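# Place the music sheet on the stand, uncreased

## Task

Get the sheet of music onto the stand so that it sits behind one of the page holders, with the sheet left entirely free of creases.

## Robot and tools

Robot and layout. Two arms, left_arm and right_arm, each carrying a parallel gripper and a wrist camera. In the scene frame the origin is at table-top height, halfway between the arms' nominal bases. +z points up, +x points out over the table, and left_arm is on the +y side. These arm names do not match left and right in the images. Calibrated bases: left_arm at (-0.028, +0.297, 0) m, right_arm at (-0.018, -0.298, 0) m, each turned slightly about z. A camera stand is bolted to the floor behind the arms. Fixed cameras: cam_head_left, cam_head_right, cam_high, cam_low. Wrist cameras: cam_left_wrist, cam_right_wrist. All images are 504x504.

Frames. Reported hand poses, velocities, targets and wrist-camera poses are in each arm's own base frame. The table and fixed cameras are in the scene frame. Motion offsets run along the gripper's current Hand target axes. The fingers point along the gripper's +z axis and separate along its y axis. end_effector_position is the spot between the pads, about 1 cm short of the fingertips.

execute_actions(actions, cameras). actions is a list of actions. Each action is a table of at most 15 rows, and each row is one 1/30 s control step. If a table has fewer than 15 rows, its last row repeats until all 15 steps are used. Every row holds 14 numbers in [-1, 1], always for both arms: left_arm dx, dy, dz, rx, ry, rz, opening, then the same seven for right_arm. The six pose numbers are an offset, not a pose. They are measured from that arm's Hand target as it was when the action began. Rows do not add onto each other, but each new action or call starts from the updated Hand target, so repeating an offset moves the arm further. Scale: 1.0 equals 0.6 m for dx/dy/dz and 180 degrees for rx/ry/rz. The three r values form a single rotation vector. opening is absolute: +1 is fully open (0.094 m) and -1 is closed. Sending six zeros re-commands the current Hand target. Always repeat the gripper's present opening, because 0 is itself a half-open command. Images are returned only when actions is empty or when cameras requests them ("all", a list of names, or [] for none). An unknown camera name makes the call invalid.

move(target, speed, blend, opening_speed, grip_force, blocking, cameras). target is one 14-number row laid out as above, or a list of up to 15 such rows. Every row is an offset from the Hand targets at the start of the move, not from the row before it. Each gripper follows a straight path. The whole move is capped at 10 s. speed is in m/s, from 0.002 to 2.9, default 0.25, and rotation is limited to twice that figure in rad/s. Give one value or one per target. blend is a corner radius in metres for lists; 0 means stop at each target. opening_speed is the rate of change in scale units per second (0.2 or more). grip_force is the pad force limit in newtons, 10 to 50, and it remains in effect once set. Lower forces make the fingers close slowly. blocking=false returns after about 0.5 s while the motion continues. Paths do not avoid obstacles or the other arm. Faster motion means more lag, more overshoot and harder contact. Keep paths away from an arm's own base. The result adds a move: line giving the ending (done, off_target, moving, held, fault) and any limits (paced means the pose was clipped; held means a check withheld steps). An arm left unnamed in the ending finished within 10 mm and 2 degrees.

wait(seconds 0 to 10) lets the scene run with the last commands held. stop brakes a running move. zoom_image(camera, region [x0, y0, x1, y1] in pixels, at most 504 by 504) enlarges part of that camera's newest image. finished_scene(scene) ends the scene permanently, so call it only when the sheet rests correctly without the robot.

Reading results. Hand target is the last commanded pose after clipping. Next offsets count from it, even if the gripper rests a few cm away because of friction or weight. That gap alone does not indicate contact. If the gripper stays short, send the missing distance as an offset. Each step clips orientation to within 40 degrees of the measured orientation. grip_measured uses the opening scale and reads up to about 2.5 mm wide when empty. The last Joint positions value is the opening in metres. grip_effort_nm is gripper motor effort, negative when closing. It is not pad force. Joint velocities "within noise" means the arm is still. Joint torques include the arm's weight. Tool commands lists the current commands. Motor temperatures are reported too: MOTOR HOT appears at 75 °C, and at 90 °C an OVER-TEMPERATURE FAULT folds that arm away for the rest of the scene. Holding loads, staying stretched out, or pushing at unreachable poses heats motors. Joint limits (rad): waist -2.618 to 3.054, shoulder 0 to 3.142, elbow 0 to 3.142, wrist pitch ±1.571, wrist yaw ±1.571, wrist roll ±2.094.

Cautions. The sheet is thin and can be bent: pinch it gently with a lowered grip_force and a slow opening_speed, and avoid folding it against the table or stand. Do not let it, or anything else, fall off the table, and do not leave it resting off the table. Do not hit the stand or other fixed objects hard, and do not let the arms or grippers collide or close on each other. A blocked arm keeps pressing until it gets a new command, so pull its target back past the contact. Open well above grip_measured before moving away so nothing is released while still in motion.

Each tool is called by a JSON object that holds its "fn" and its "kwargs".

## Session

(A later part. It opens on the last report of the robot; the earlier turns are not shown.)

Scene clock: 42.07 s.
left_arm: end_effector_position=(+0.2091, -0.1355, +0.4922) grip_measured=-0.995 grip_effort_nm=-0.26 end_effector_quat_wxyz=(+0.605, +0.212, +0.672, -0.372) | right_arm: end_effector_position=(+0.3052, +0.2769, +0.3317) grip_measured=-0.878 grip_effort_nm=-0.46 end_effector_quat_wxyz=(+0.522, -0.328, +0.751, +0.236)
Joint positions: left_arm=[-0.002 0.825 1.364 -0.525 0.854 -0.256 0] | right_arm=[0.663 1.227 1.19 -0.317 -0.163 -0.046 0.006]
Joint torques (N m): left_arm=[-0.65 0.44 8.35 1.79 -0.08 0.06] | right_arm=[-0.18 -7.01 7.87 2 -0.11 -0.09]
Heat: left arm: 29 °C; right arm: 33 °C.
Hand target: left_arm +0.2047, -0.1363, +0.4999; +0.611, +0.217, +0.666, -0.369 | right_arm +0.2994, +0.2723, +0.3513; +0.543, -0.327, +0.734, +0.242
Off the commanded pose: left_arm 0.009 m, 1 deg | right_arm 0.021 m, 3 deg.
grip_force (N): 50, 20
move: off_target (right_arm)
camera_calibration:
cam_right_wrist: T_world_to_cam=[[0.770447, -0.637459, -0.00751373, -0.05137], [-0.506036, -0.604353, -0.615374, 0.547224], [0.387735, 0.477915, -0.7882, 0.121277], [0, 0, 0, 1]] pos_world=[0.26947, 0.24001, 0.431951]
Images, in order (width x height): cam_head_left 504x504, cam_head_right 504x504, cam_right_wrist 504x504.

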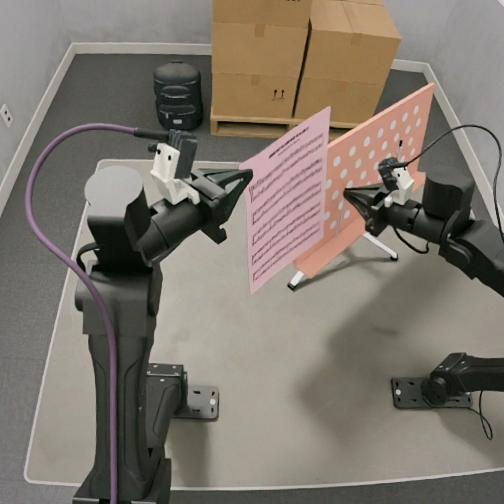

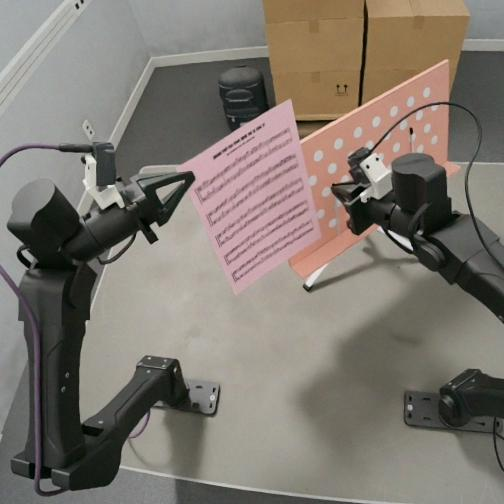

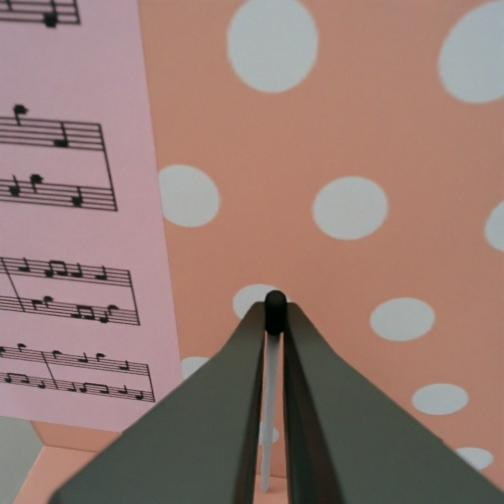

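{"fn": "move", "kwargs": {"target": [0, 0, 0, 0, 0, 0, -1, 0.0177, 0.006, -0.064, 0, 0, 0, -0.95], "speed": 0.06, "cameras": ["all"]}}

{"fn": "zoom_image", "kwargs": {"camera": "cam_head_left", "region": [220, 90, 400, 310]}}

{"fn": "zoom_image", "kwargs": {"camera": "cam_right_wrist", "region": [190, 230, 340, 380]}}

Scene clock: 43.40 s.
left_arm: end_effector_position=(+0.2091, -0.1355, +0.4922) grip_measured=-0.995 grip_effort_nm=-0.26 end_effector_quat_wxyz=(+0.605, +0.212, +0.672, -0.372) | right_arm: end_effector_position=(+0.2761, +0.2487, +0.3325) grip_measured=-0.878 grip_effort_nm=-0.46 end_effector_quat_wxyz=(+0.519, -0.328, +0.754, +0.232)
Joint positions: left_arm=[-0.002 0.825 1.364 -0.525 0.854 -0.256 0] | right_arm=[0.649 1.083 1.122 -0.405 -0.169 -0.055 0.006]
Joint torques (N m): left_arm=[-0.66 0.42 8.32 1.79 -0.08 0.07] | right_arm=[-0.47 -5.86 7.49 2.13 -0.23 -0.06]
Heat: left arm: 29 °C; right arm: 33 °C.
Hand target: left_arm +0.2047, -0.1363, +0.4999; +0.611, +0.217, +0.666, -0.369 | right_arm +0.2702, +0.2452, +0.3524; +0.543, -0.327, +0.735, +0.242
Off the commanded pose: left_arm 0.009 m, 1 deg | right_arm 0.021 m, 4 deg.
grip_force (N): 50, 20
move: off_target (right_arm)
camera_calibration:
cam_left_wrist: T_world_to_cam=[[-0.71409, -0.654788, 0.247645, -0.0576343], [-0.513913, 0.250112, -0.820572, 0.567494], [0.475362, -0.71323, -0.515106, 0.162519], [0, 0, 0, 1]] pos_world=[0.173231, -0.0637615, 0.563657]
cam_right_wrist: T_world_to_cam=[[0.766647, -0.642054, -0.00431204, -0.0458656], [-0.512403, -0.607762, -0.606687, 0.515644], [0.386905, 0.467324, -0.794929, 0.15175], [0, 0, 0, 1]] pos_world=[0.240667, 0.213024, 0.433267]

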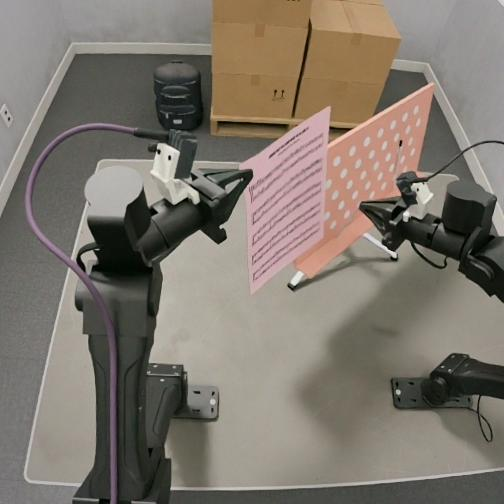

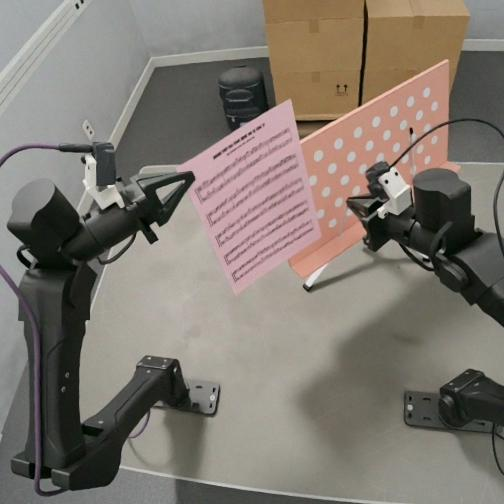

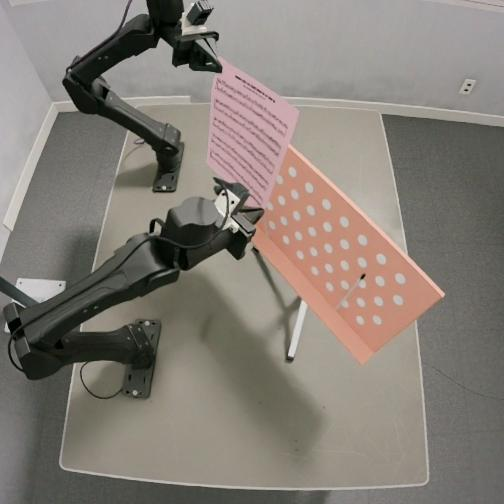

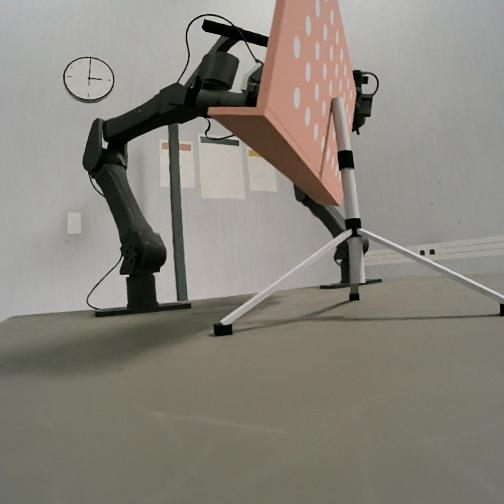

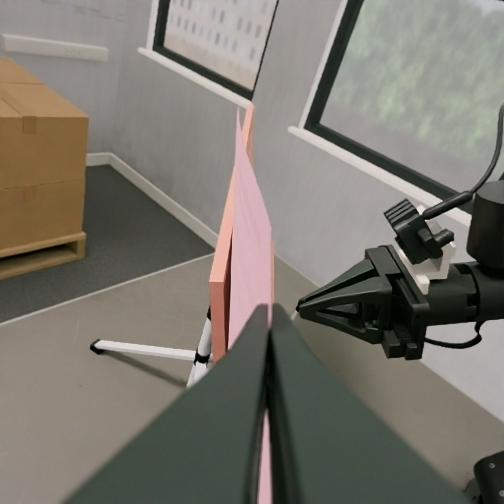

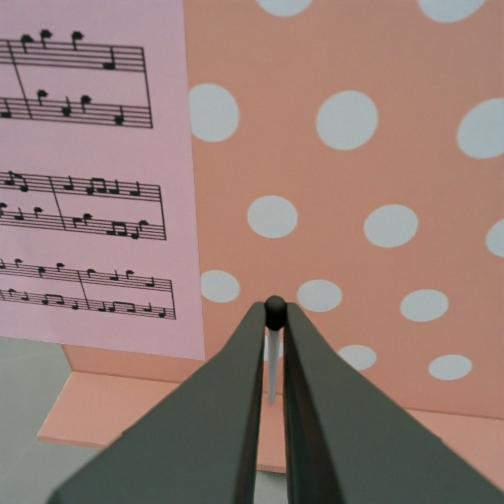

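Scaled by 2.291.

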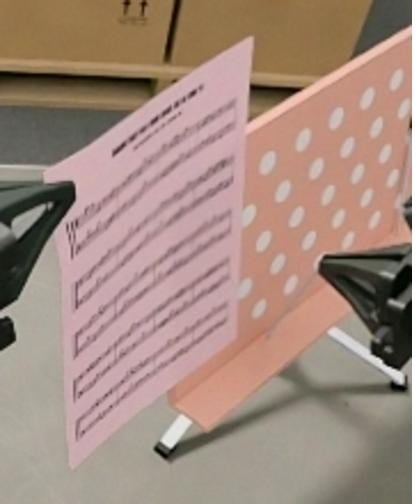

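Scaled by 3.360.

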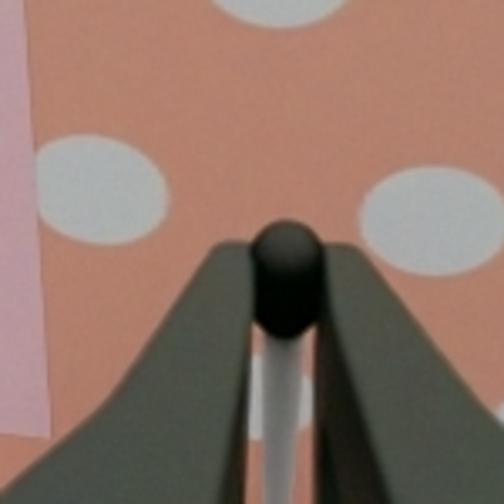

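{"fn": "move", "kwargs": {"target": [-0.0048, 0.0194, 0.1, 0, 0.0083, -0.0194, -1, 0, 0, 0, 0, 0, 0, -0.95], "speed": 0.06, "cameras": ["all"]}}

{"fn": "zoom_image", "kwargs": {"camera": "cam_head_left", "region": [220, 70, 420, 300]}}

{"fn": "zoom_image", "kwargs": {"camera": "cam_left_wrist", "region": [150, 80, 350, 340]}}

{"fn": "zoom_image", "kwargs": {"camera": "cam_high", "region": [180, 50, 340, 240]}}

Scene clock: 46.73 s.
left_arm: end_effector_position=(+0.2573, -0.1737, +0.4832) grip_measured=-0.995 grip_effort_nm=-0.26 end_effector_quat_wxyz=(+0.574, +0.197, +0.697, -0.383) | right_arm: end_effector_position=(+0.2761, +0.2487, +0.3325) grip_measured=-0.878 grip_effort_nm=-0.46 end_effector_quat_wxyz=(+0.519, -0.328, +0.754, +0.232)
Joint positions: left_arm=[-0.262 0.996 1.422 -0.484 0.602 -0.28 0] | right_arm=[0.649 1.083 1.122 -0.405 -0.169 -0.055 0.006]
Joint torques (N m): left_arm=[-0.7 -1.24 9.59 2.18 -0.04 -0.05] | right_arm=[-0.47 -5.86 7.49 2.14 -0.23 -0.06]
Heat: left arm: 29 °C; right arm: 33 °C.
Hand target: left_arm +0.2530, -0.1738, +0.5012; +0.591, +0.201, +0.680, -0.384 | right_arm +0.2702, +0.2451, +0.3524; +0.543, -0.327, +0.735, +0.242
Off the commanded pose: left_arm 0.018 m, 3 deg | right_arm 0.021 m, 4 deg.
grip_force (N): 50, 20
move: off_target (left_arm, right_arm)
camera_calibration:
cam_left_wrist: T_world_to_cam=[[-0.693933, -0.649788, 0.310213, -0.0805152], [-0.582315, 0.253041, -0.772579, 0.589461], [0.423516, -0.71676, -0.553975, 0.139239], [0, 0, 0, 1]] pos_world=[0.22841, -0.101675, 0.557517]
cam_right_wrist: T_world_to_cam=[[0.766647, -0.642054, -0.00431204, -0.0458656], [-0.512403, -0.607762, -0.606687, 0.515644], [0.386905, 0.467324, -0.794929, 0.15175], [0, 0, 0, 1]] pos_world=[0.240667, 0.213024, 0.433267]

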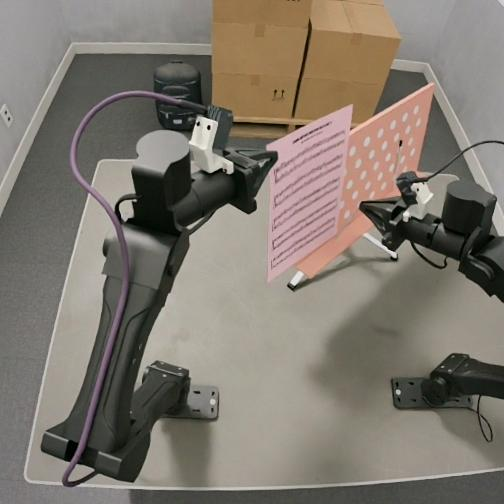

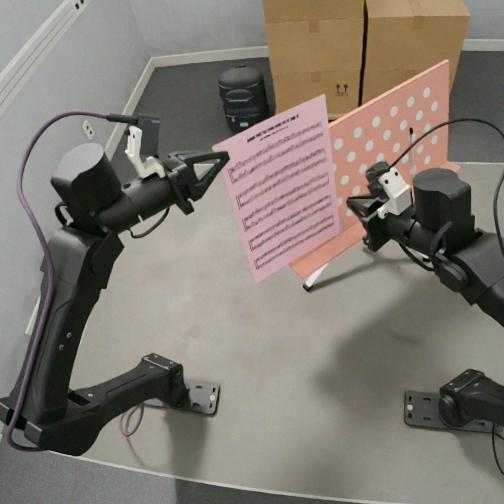

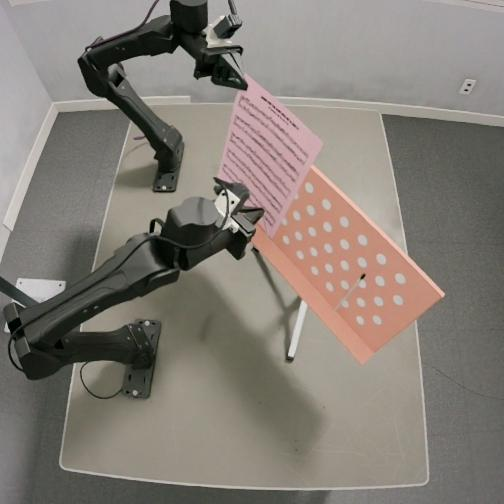

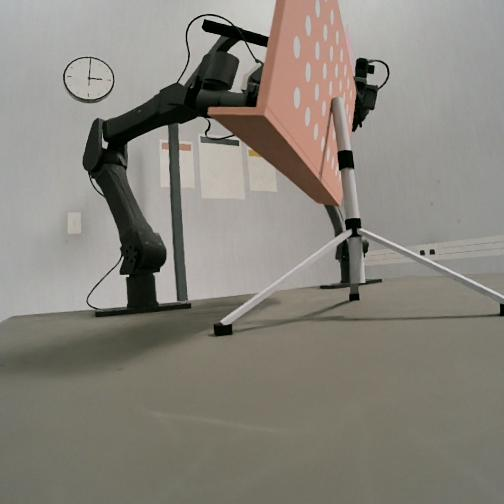

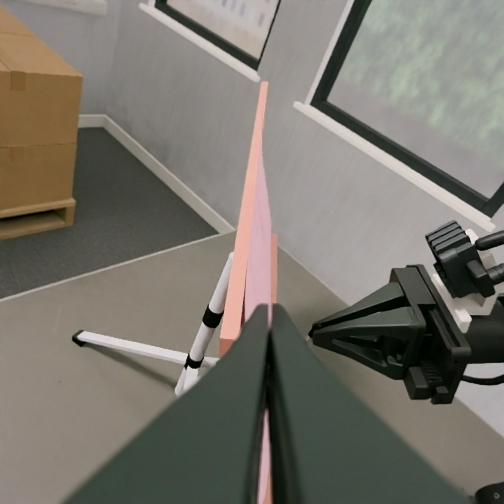

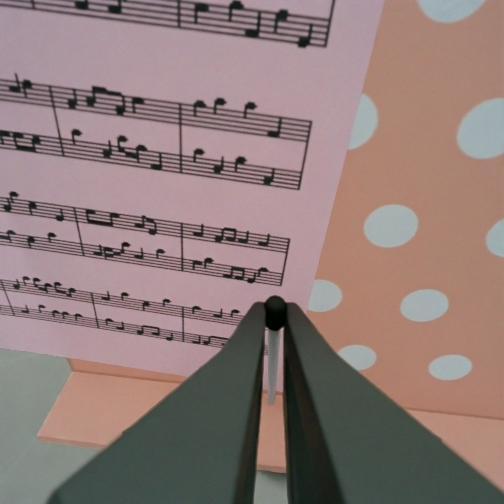

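Scaled by 2.191.

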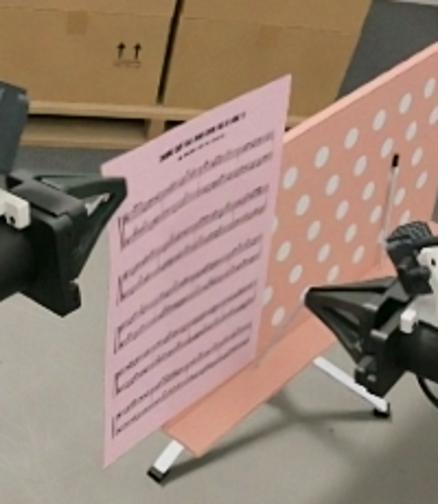

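Scaled by 1.938.

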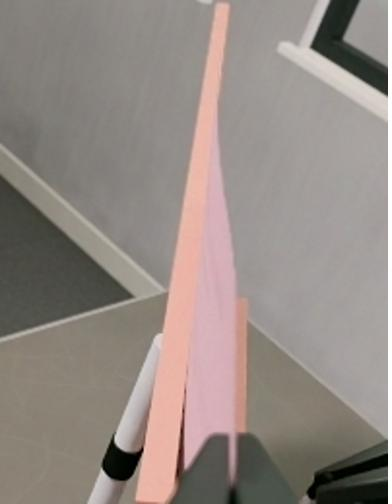

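Scaled by 2.653.

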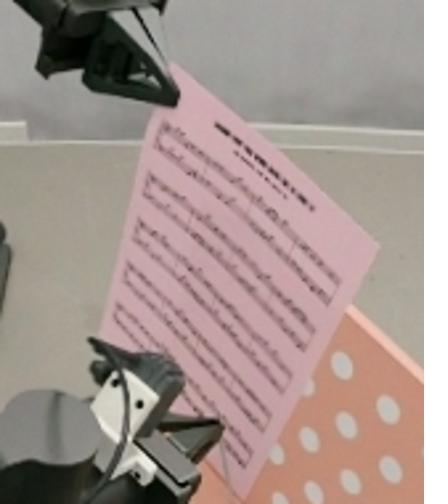

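{"fn": "move", "kwargs": {"target": [-0.032, -0.0095, 0.15, 0, -0.0056, 0, -1, 0, 0, 0, 0, 0, 0, -0.95], "speed": 0.06, "cameras": ["all"]}}

{"fn": "zoom_image", "kwargs": {"camera": "cam_head_left", "region": [240, 60, 440, 290]}}

{"fn": "zoom_image", "kwargs": {"camera": "cam_left_wrist", "region": [150, 80, 350, 340]}}

{"fn": "zoom_image", "kwargs": {"camera": "cam_high", "region": [180, 50, 360, 240]}}

Scene clock: 49.73 s.
left_arm: end_effector_position=(+0.3134, -0.2413, +0.5041) grip_measured=-0.995 grip_effort_nm=-0.26 end_effector_quat_wxyz=(+0.583, +0.198, +0.690, -0.382) | right_arm: end_effector_position=(+0.2761, +0.2487, +0.3325) grip_measured=-0.878 grip_effort_nm=-0.46 end_effector_quat_wxyz=(+0.519, -0.328, +0.754, +0.232)
Joint positions: left_arm=[-0.496 1.272 1.624 -0.384 0.363 -0.289 0] | right_arm=[0.649 1.083 1.122 -0.405 -0.169 -0.055 0.006]
Joint torques (N m): left_arm=[-0.7 -2.97 9.85 2.28 -0.03 -0.05] | right_arm=[-0.46 -5.85 7.49 2.13 -0.23 -0.06]
Heat: left arm: 30 °C; right arm: 34 °C.
Hand target: left_arm +0.3117, -0.2424, +0.5204; +0.596, +0.198, +0.675, -0.386 | right_arm +0.2702, +0.2451, +0.3524; +0.543, -0.327, +0.735, +0.242
Off the commanded pose: left_arm 0.017 m, 2 deg | right_arm 0.021 m, 4 deg.
grip_force (N): 50, 20
move: off_target (left_arm, right_arm)
camera_calibration:
cam_left_wrist: T_world_to_cam=[[-0.697172, -0.651747, 0.298625, -0.0855795], [-0.566729, 0.245932, -0.786344, 0.655653], [0.439056, -0.717456, -0.540821, 0.0668237], [0, 0, 0, 1]] pos_world=[0.282575, -0.169079, 0.577265]
cam_right_wrist: T_world_to_cam=[[0.766647, -0.642054, -0.00431204, -0.0458656], [-0.512403, -0.607762, -0.606687, 0.515644], [0.386905, 0.467324, -0.794929, 0.15175], [0, 0, 0, 1]] pos_world=[0.240667, 0.213024, 0.433267]

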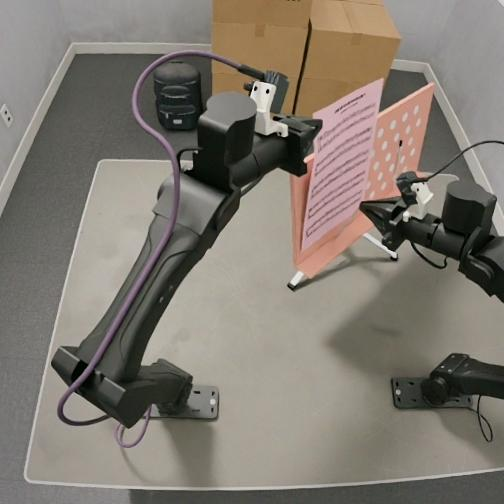

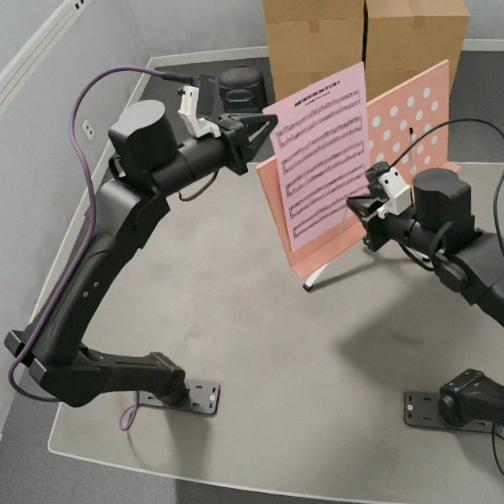

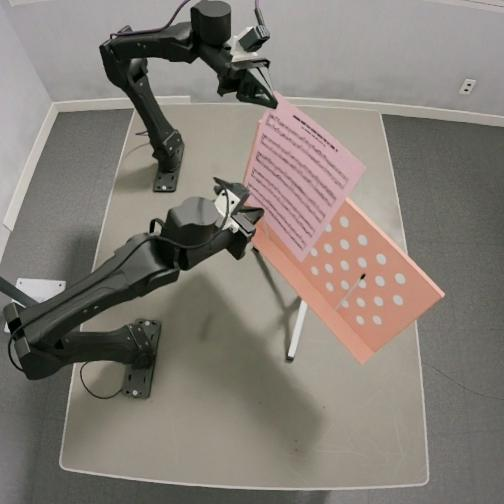

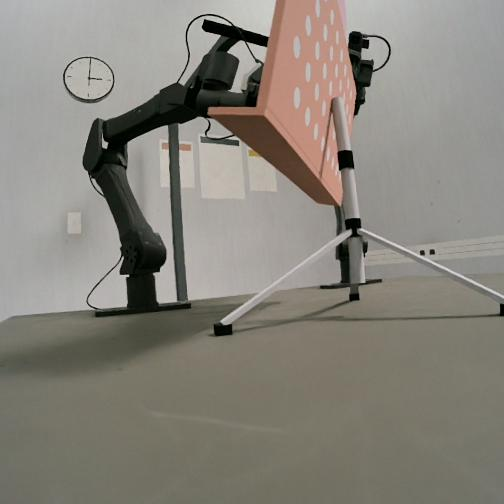

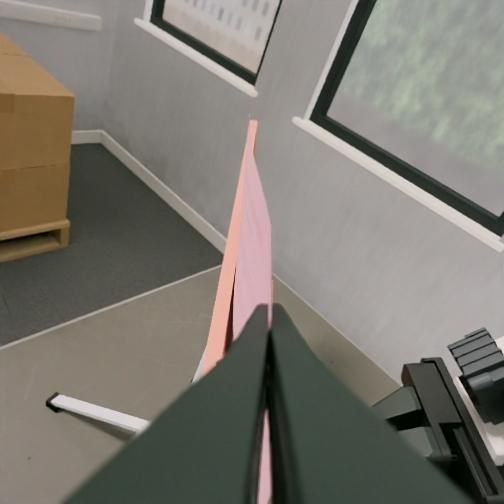

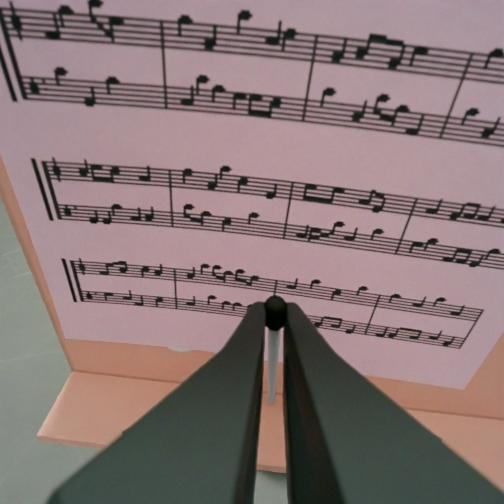

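Scaled by 2.191.

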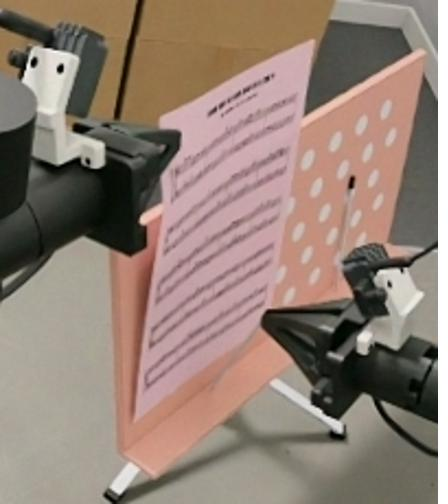

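Scaled by 1.938.

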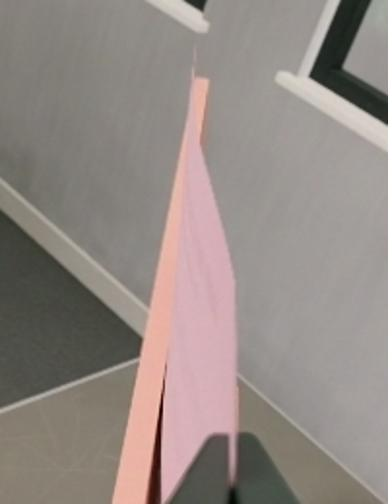

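Scaled by 2.653.

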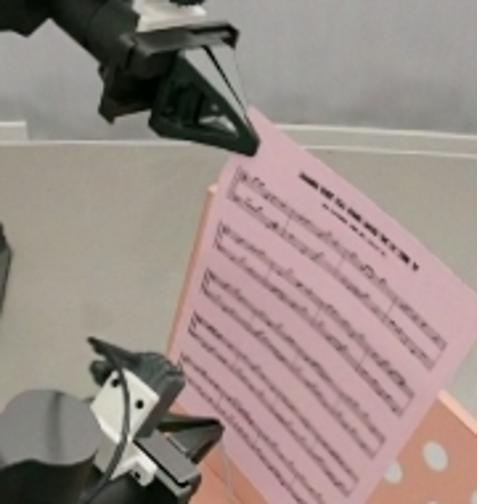

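{"fn": "move", "kwargs": {"target": [0.055, 0.02, 0.0133, 0, 0, 0, -1, 0, 0, 0, 0, 0, 0, -0.95], "speed": 0.05, "cameras": ["all"]}}

{"fn": "zoom_image", "kwargs": {"camera": "cam_head_left", "region": [260, 70, 420, 290]}}

{"fn": "zoom_image", "kwargs": {"camera": "cam_left_wrist", "region": [150, 80, 350, 340]}}

{"fn": "zoom_image", "kwargs": {"camera": "cam_high", "region": [200, 60, 380, 250]}}

{"fn": "zoom_image", "kwargs": {"camera": "cam_right_wrist", "region": [30, 250, 504, 504]}}

Scene clock: 52.23 s.
left_arm: end_effector_position=(+0.3267, -0.2495, +0.4775) grip_measured=-0.995 grip_effort_nm=-0.26 end_effector_quat_wxyz=(+0.587, +0.198, +0.686, -0.382) | right_arm: end_effector_position=(+0.2761, +0.2487, +0.3325) grip_measured=-0.878 grip_effort_nm=-0.46 end_effector_quat_wxyz=(+0.519, -0.328, +0.754, +0.232)
Joint positions: left_arm=[-0.501 1.267 1.486 -0.24 0.358 -0.289 0] | right_arm=[0.649 1.083 1.122 -0.405 -0.169 -0.055 0.006]
Joint torques (N m): left_arm=[-0.66 -5.74 6.13 2.29 -0.07 -0.04] | right_arm=[-0.46 -5.86 7.51 2.13 -0.23 -0.06]
Heat: left arm: 30 °C; right arm: 34 °C.
Hand target: left_arm +0.3188, -0.2473, +0.4855; +0.597, +0.198, +0.675, -0.386 | right_arm +0.2702, +0.2451, +0.3524; +0.543, -0.327, +0.735, +0.242
Off the commanded pose: left_arm 0.011 m, 2 deg | right_arm 0.021 m, 4 deg.
grip_force (N): 50, 20
move: off_target (left_arm, right_arm)
camera_calibration:
cam_left_wrist: T_world_to_cam=[[-0.699665, -0.650692, 0.295074, -0.0709891], [-0.558956, 0.241274, -0.793319, 0.643893], [0.445013, -0.719991, -0.532519, 0.0342447], [0, 0, 0, 1]] pos_world=[0.295, -0.17689, 0.549995]
cam_right_wrist: T_world_to_cam=[[0.766647, -0.642054, -0.00431204, -0.0458656], [-0.512403, -0.607762, -0.606687, 0.515644], [0.386905, 0.467324, -0.794929, 0.15175], [0, 0, 0, 1]] pos_world=[0.240667, 0.213024, 0.433267]

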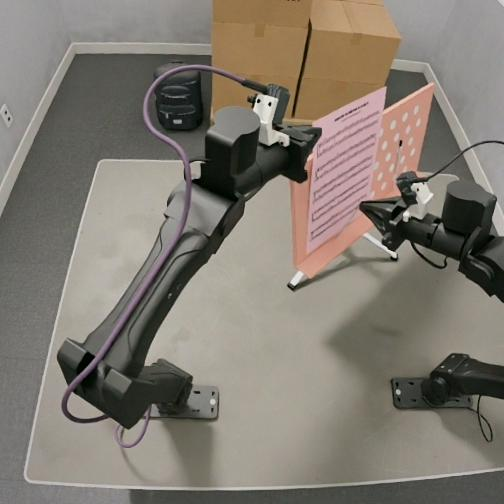

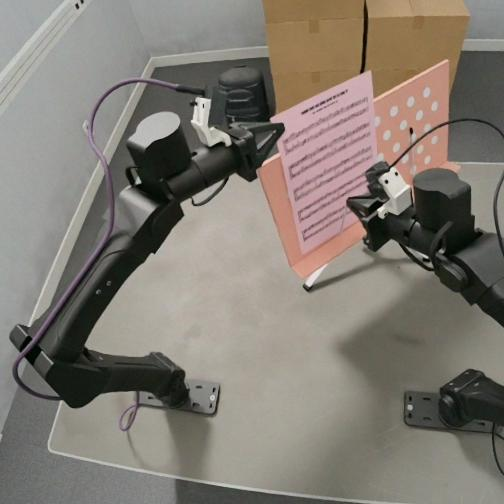

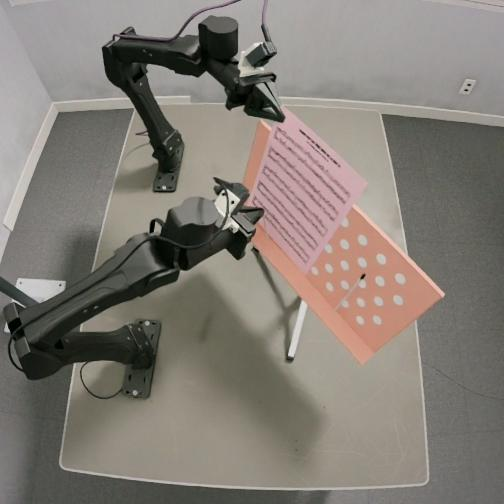

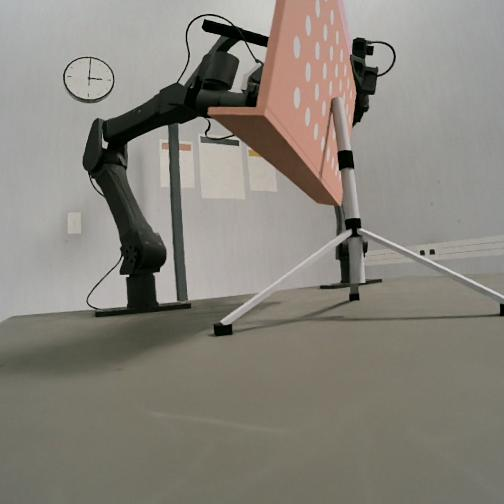

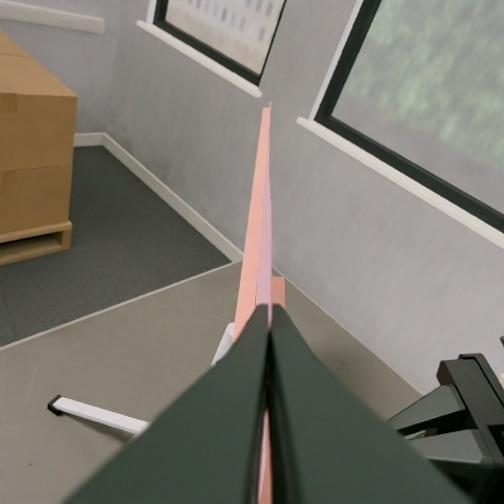

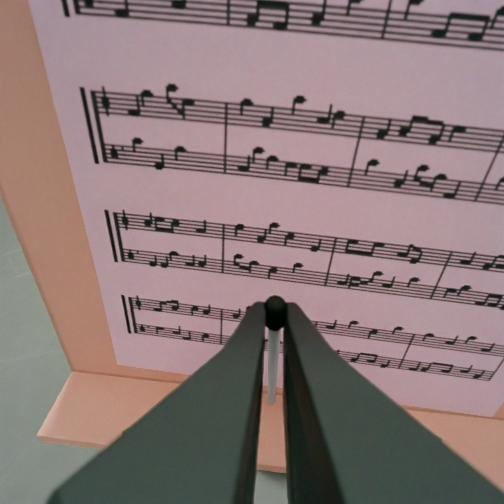

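Scaled by 2.291.

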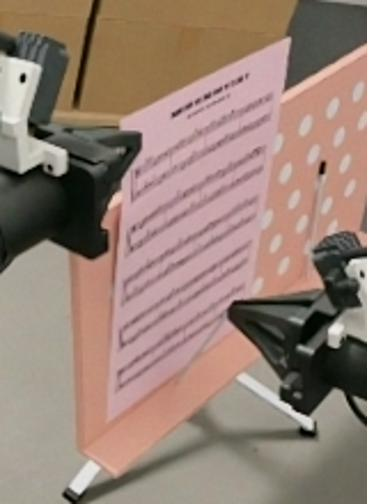

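Scaled by 1.938.

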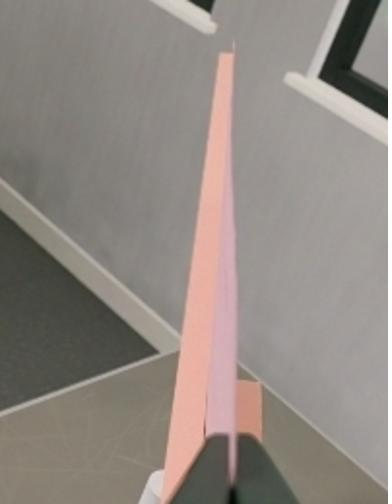

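Scaled by 2.653.

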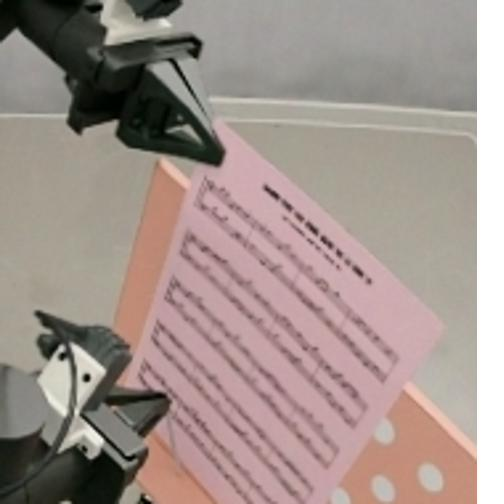

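Scaled by 1.063.

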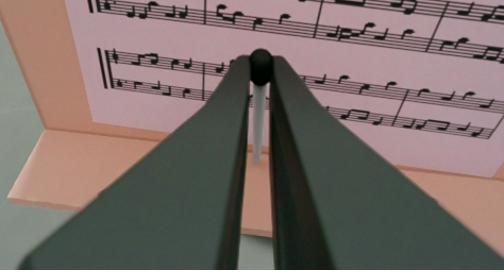

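{"fn": "zoom_image", "kwargs": {"camera": "cam_right_wrist", "region": [304, 304, 504, 504]}}

{"fn": "zoom_image", "kwargs": {"camera": "cam_right_wrist", "region": [50, 300, 300, 450]}}

{"fn": "zoom_image", "kwargs": {"camera": "cam_left_wrist", "region": [220, 90, 320, 190]}}

{"fn": "zoom_image", "kwargs": {"camera": "cam_left_wrist", "region": [220, 220, 330, 330]}}

Scaled by 2.520.

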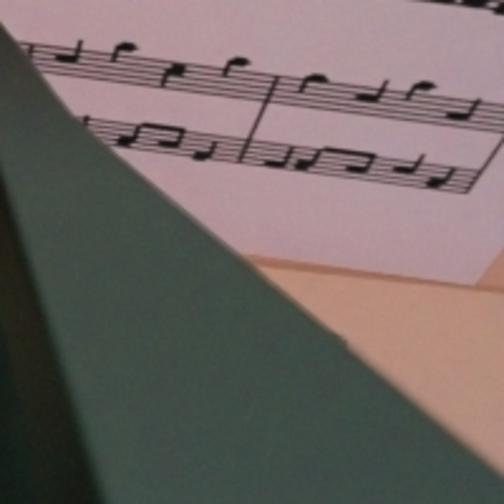

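Scaled by 2.016.

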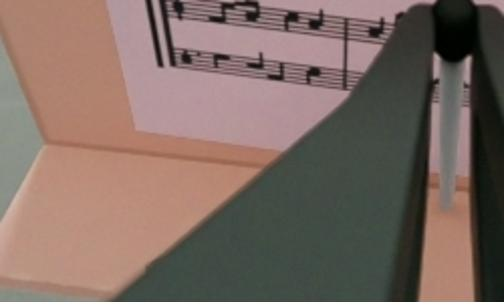

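Scaled by 5.040.

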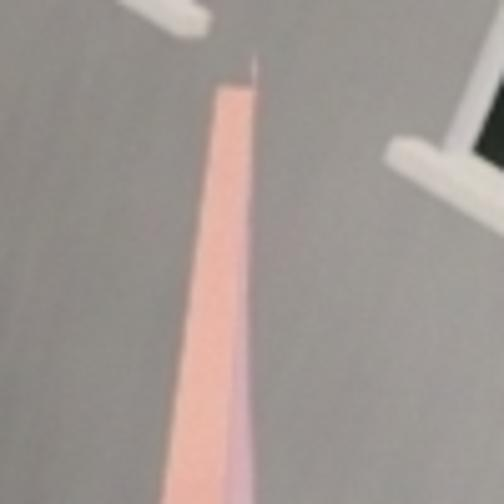

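Scaled by 4.582.

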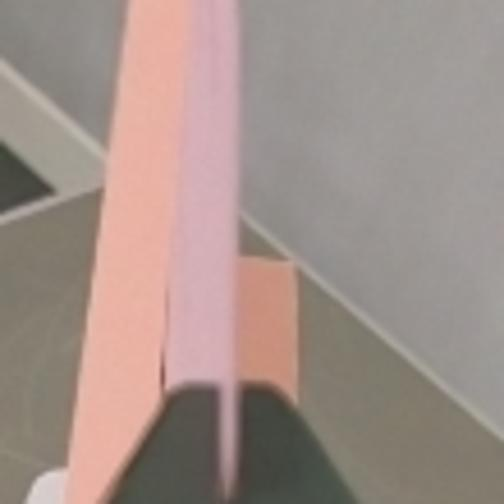

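{"fn": "move", "kwargs": {"target": [0.013, 0.004, 0, 0, -0.015, 0, -1, 0, 0, 0, 0, 0, 0, -0.95], "speed": 0.04, "cameras": ["cam_right_wrist", "cam_left_wrist", "cam_head_left", "cam_head_right"]}}

{"fn": "zoom_image", "kwargs": {"camera": "cam_right_wrist", "region": [304, 304, 504, 504]}}

{"fn": "zoom_image", "kwargs": {"camera": "cam_right_wrist", "region": [50, 300, 300, 450]}}

{"fn": "zoom_image", "kwargs": {"camera": "cam_left_wrist", "region": [220, 220, 330, 330]}}

{"fn": "zoom_image", "kwargs": {"camera": "cam_head_left", "region": [260, 70, 420, 290]}}

Scene clock: 54.10 s.
left_arm: end_effector_position=(+0.3269, -0.2497, +0.4697) grip_measured=-0.995 grip_effort_nm=-0.26 end_effector_quat_wxyz=(+0.603, +0.190, +0.672, -0.386) | right_arm: end_effector_position=(+0.2761, +0.2487, +0.3325) grip_measured=-0.878 grip_effort_nm=-0.46 end_effector_quat_wxyz=(+0.519, -0.328, +0.754, +0.232)
Joint positions: left_arm=[-0.511 1.235 1.382 -0.119 0.334 -0.304 0] | right_arm=[0.649 1.083 1.122 -0.405 -0.169 -0.055 0.006]
Joint torques (N m): left_arm=[-0.73 -5.65 6.19 2.29 -0.09 -0.05] | right_arm=[-0.47 -5.85 7.5 2.12 -0.23 -0.06]
Heat: left arm: 31 °C; right arm: 34 °C.
Hand target: left_arm +0.3188, -0.2474, +0.4773; +0.612, +0.189, +0.661, -0.391 | right_arm +0.2702, +0.2451, +0.3524; +0.543, -0.327, +0.735, +0.242
Off the commanded pose: left_arm 0.011 m, 2 deg | right_arm 0.021 m, 4 deg.
grip_force (N): 50, 20
move: off_target (left_arm, right_arm)
camera_calibration:
cam_left_wrist: T_world_to_cam=[[-0.700185, -0.65028, 0.294748, -0.0682901], [-0.536886, 0.207429, -0.817757, 0.633679], [0.470632, -0.730828, -0.494365, 0.000833336], [0, 0, 0, 1]] pos_world=[0.292006, -0.175242, 0.538736]
cam_right_wrist: T_world_to_cam=[[0.766647, -0.642054, -0.00431204, -0.0458656], [-0.512403, -0.607762, -0.606687, 0.515644], [0.386905, 0.467324, -0.794929, 0.15175], [0, 0, 0, 1]] pos_world=[0.240667, 0.213024, 0.433267]
Images, in order (width x height): cam_head_left 504x504, cam_head_right 504x504, cam_left_wrist 504x504, cam_right_wrist 504x504.

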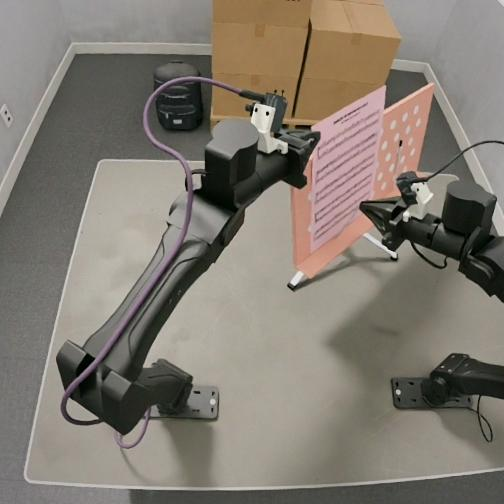

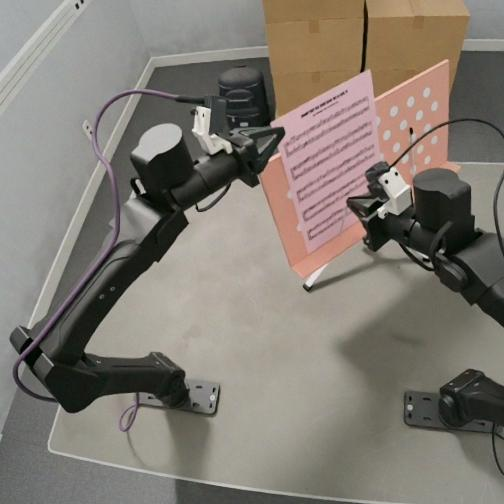

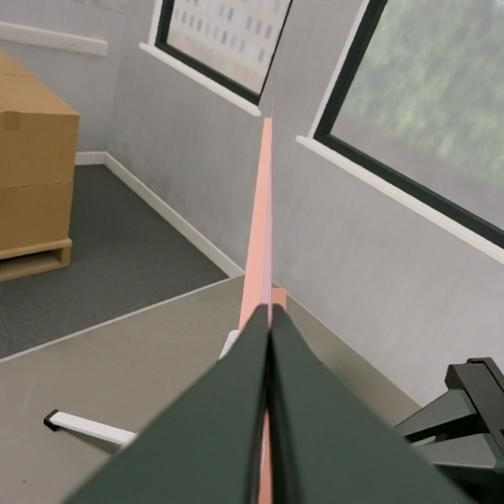

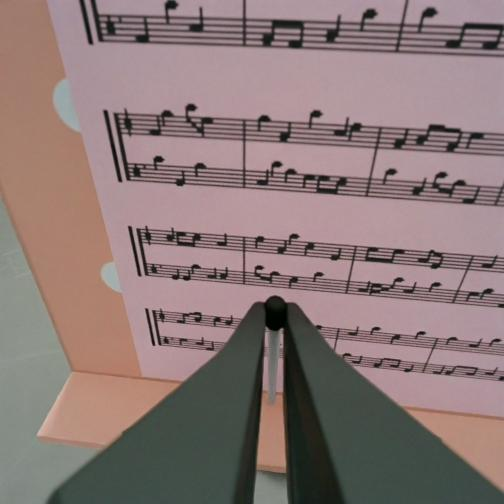

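Scaled by 2.520.

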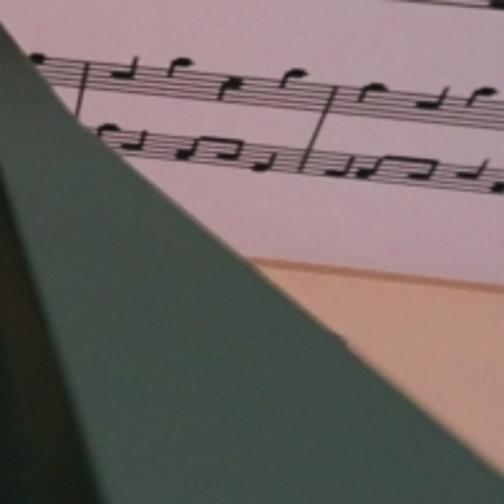

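Scaled by 2.016.

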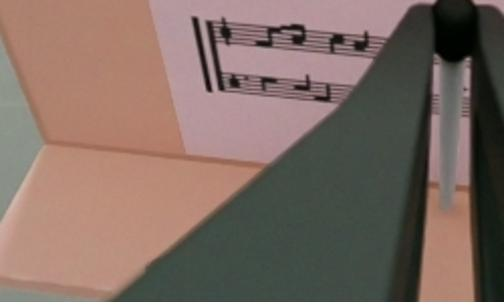

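Scaled by 4.582.

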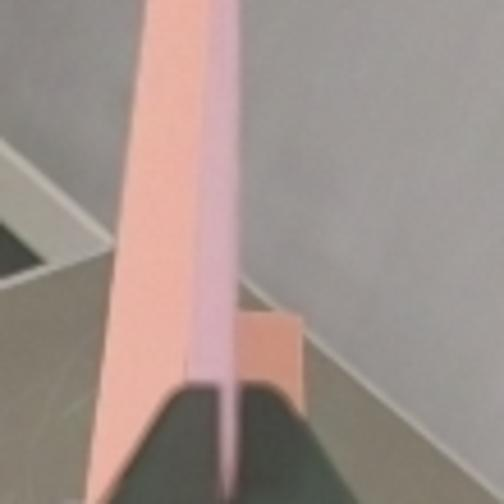

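Scaled by 2.291.

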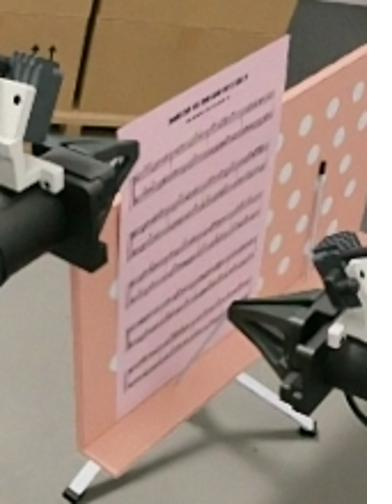

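{"fn": "move", "kwargs": {"target": [0, 0, 0, 0, 0, 0, -1, -0.0193, -0.0077, 0.0862, 0, 0, 0, -0.95], "speed": 0.05, "cameras": ["cam_right_wrist", "cam_left_wrist", "cam_head_left", "cam_head_right"]}}

{"fn": "zoom_image", "kwargs": {"camera": "cam_right_wrist", "region": [170, 220, 370, 420]}}

{"fn": "zoom_image", "kwargs": {"camera": "cam_head_left", "region": [290, 80, 400, 260]}}

Scene clock: 55.90 s.
left_arm: end_effector_position=(+0.3269, -0.2497, +0.4698) grip_measured=-0.995 grip_effort_nm=-0.26 end_effector_quat_wxyz=(+0.603, +0.190, +0.671, -0.386) | right_arm: end_effector_position=(+0.3067, +0.2773, +0.3309) grip_measured=-0.878 grip_effort_nm=-0.46 end_effector_quat_wxyz=(+0.528, -0.330, +0.746, +0.237)
Joint positions: left_arm=[-0.511 1.235 1.382 -0.119 0.334 -0.304 0] | right_arm=[0.659 1.226 1.174 -0.29 -0.169 -0.055 0.006]
Joint torques (N m): left_arm=[-0.72 -5.65 6.23 2.27 -0.09 -0.05] | right_arm=[0.59 -3.04 10.67 2.02 0.02 0.02]
Heat: left arm: 31 °C; right arm: 34 °C.
Hand target: left_arm +0.3187, -0.2474, +0.4773; +0.612, +0.189, +0.661, -0.391 | right_arm +0.3090, +0.2813, +0.3483; +0.543, -0.327, +0.735, +0.242
Off the commanded pose: left_arm 0.011 m, 2 deg | right_arm 0.018 m, 2 deg.
grip_force (N): 50, 20
move: off_target (left_arm, right_arm)
camera_calibration:
cam_left_wrist: T_world_to_cam=[[-0.700269, -0.650278, 0.294555, -0.0681608], [-0.536578, 0.207304, -0.817991, 0.633695], [0.470859, -0.730865, -0.494093, 0.000614182], [0, 0, 0, 1]] pos_world=[0.292007, -0.175242, 0.538737]
cam_right_wrist: T_world_to_cam=[[0.77349, -0.633808, 0.000938396, -0.0569947], [-0.494215, -0.604059, -0.625192, 0.547296], [0.396818, 0.483116, -0.78047, 0.113164], [0, 0, 0, 1]] pos_world=[0.269661, 0.239804, 0.43054]
Images, in order (width x height): cam_head_left 504x504, cam_head_right 504x504, cam_left_wrist 504x504, cam_right_wrist 504x504.

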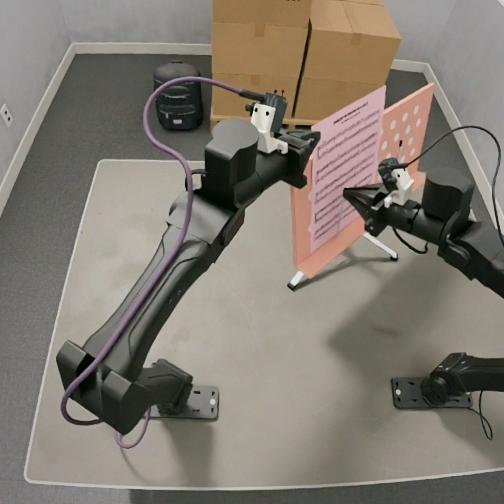

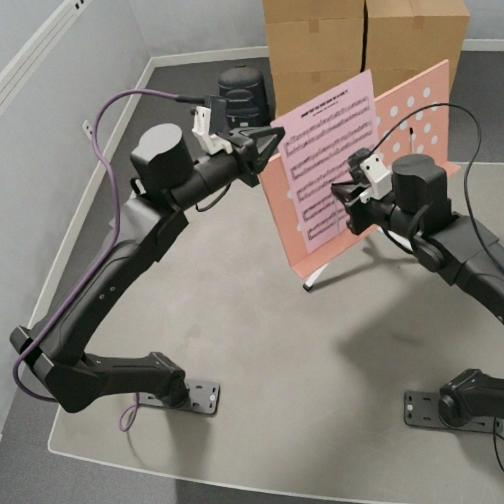

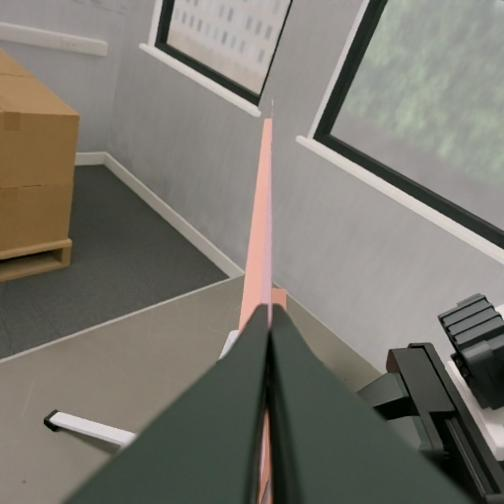

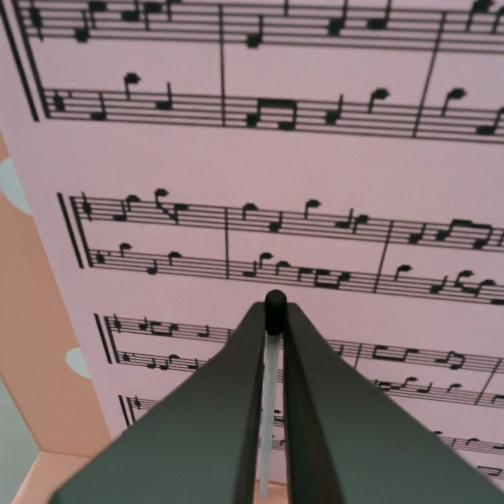

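Scaled by 2.520.

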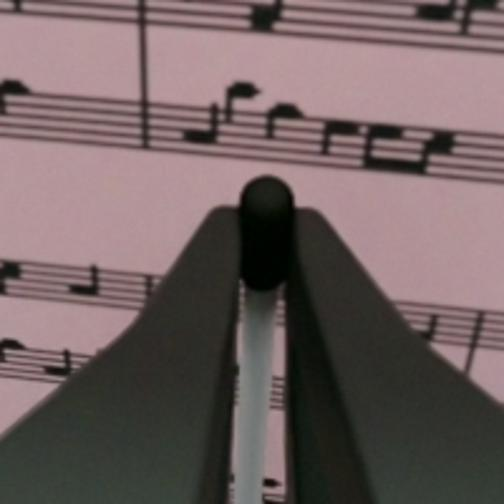

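Scaled by 2.800.

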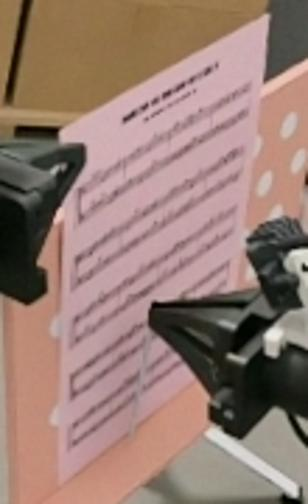

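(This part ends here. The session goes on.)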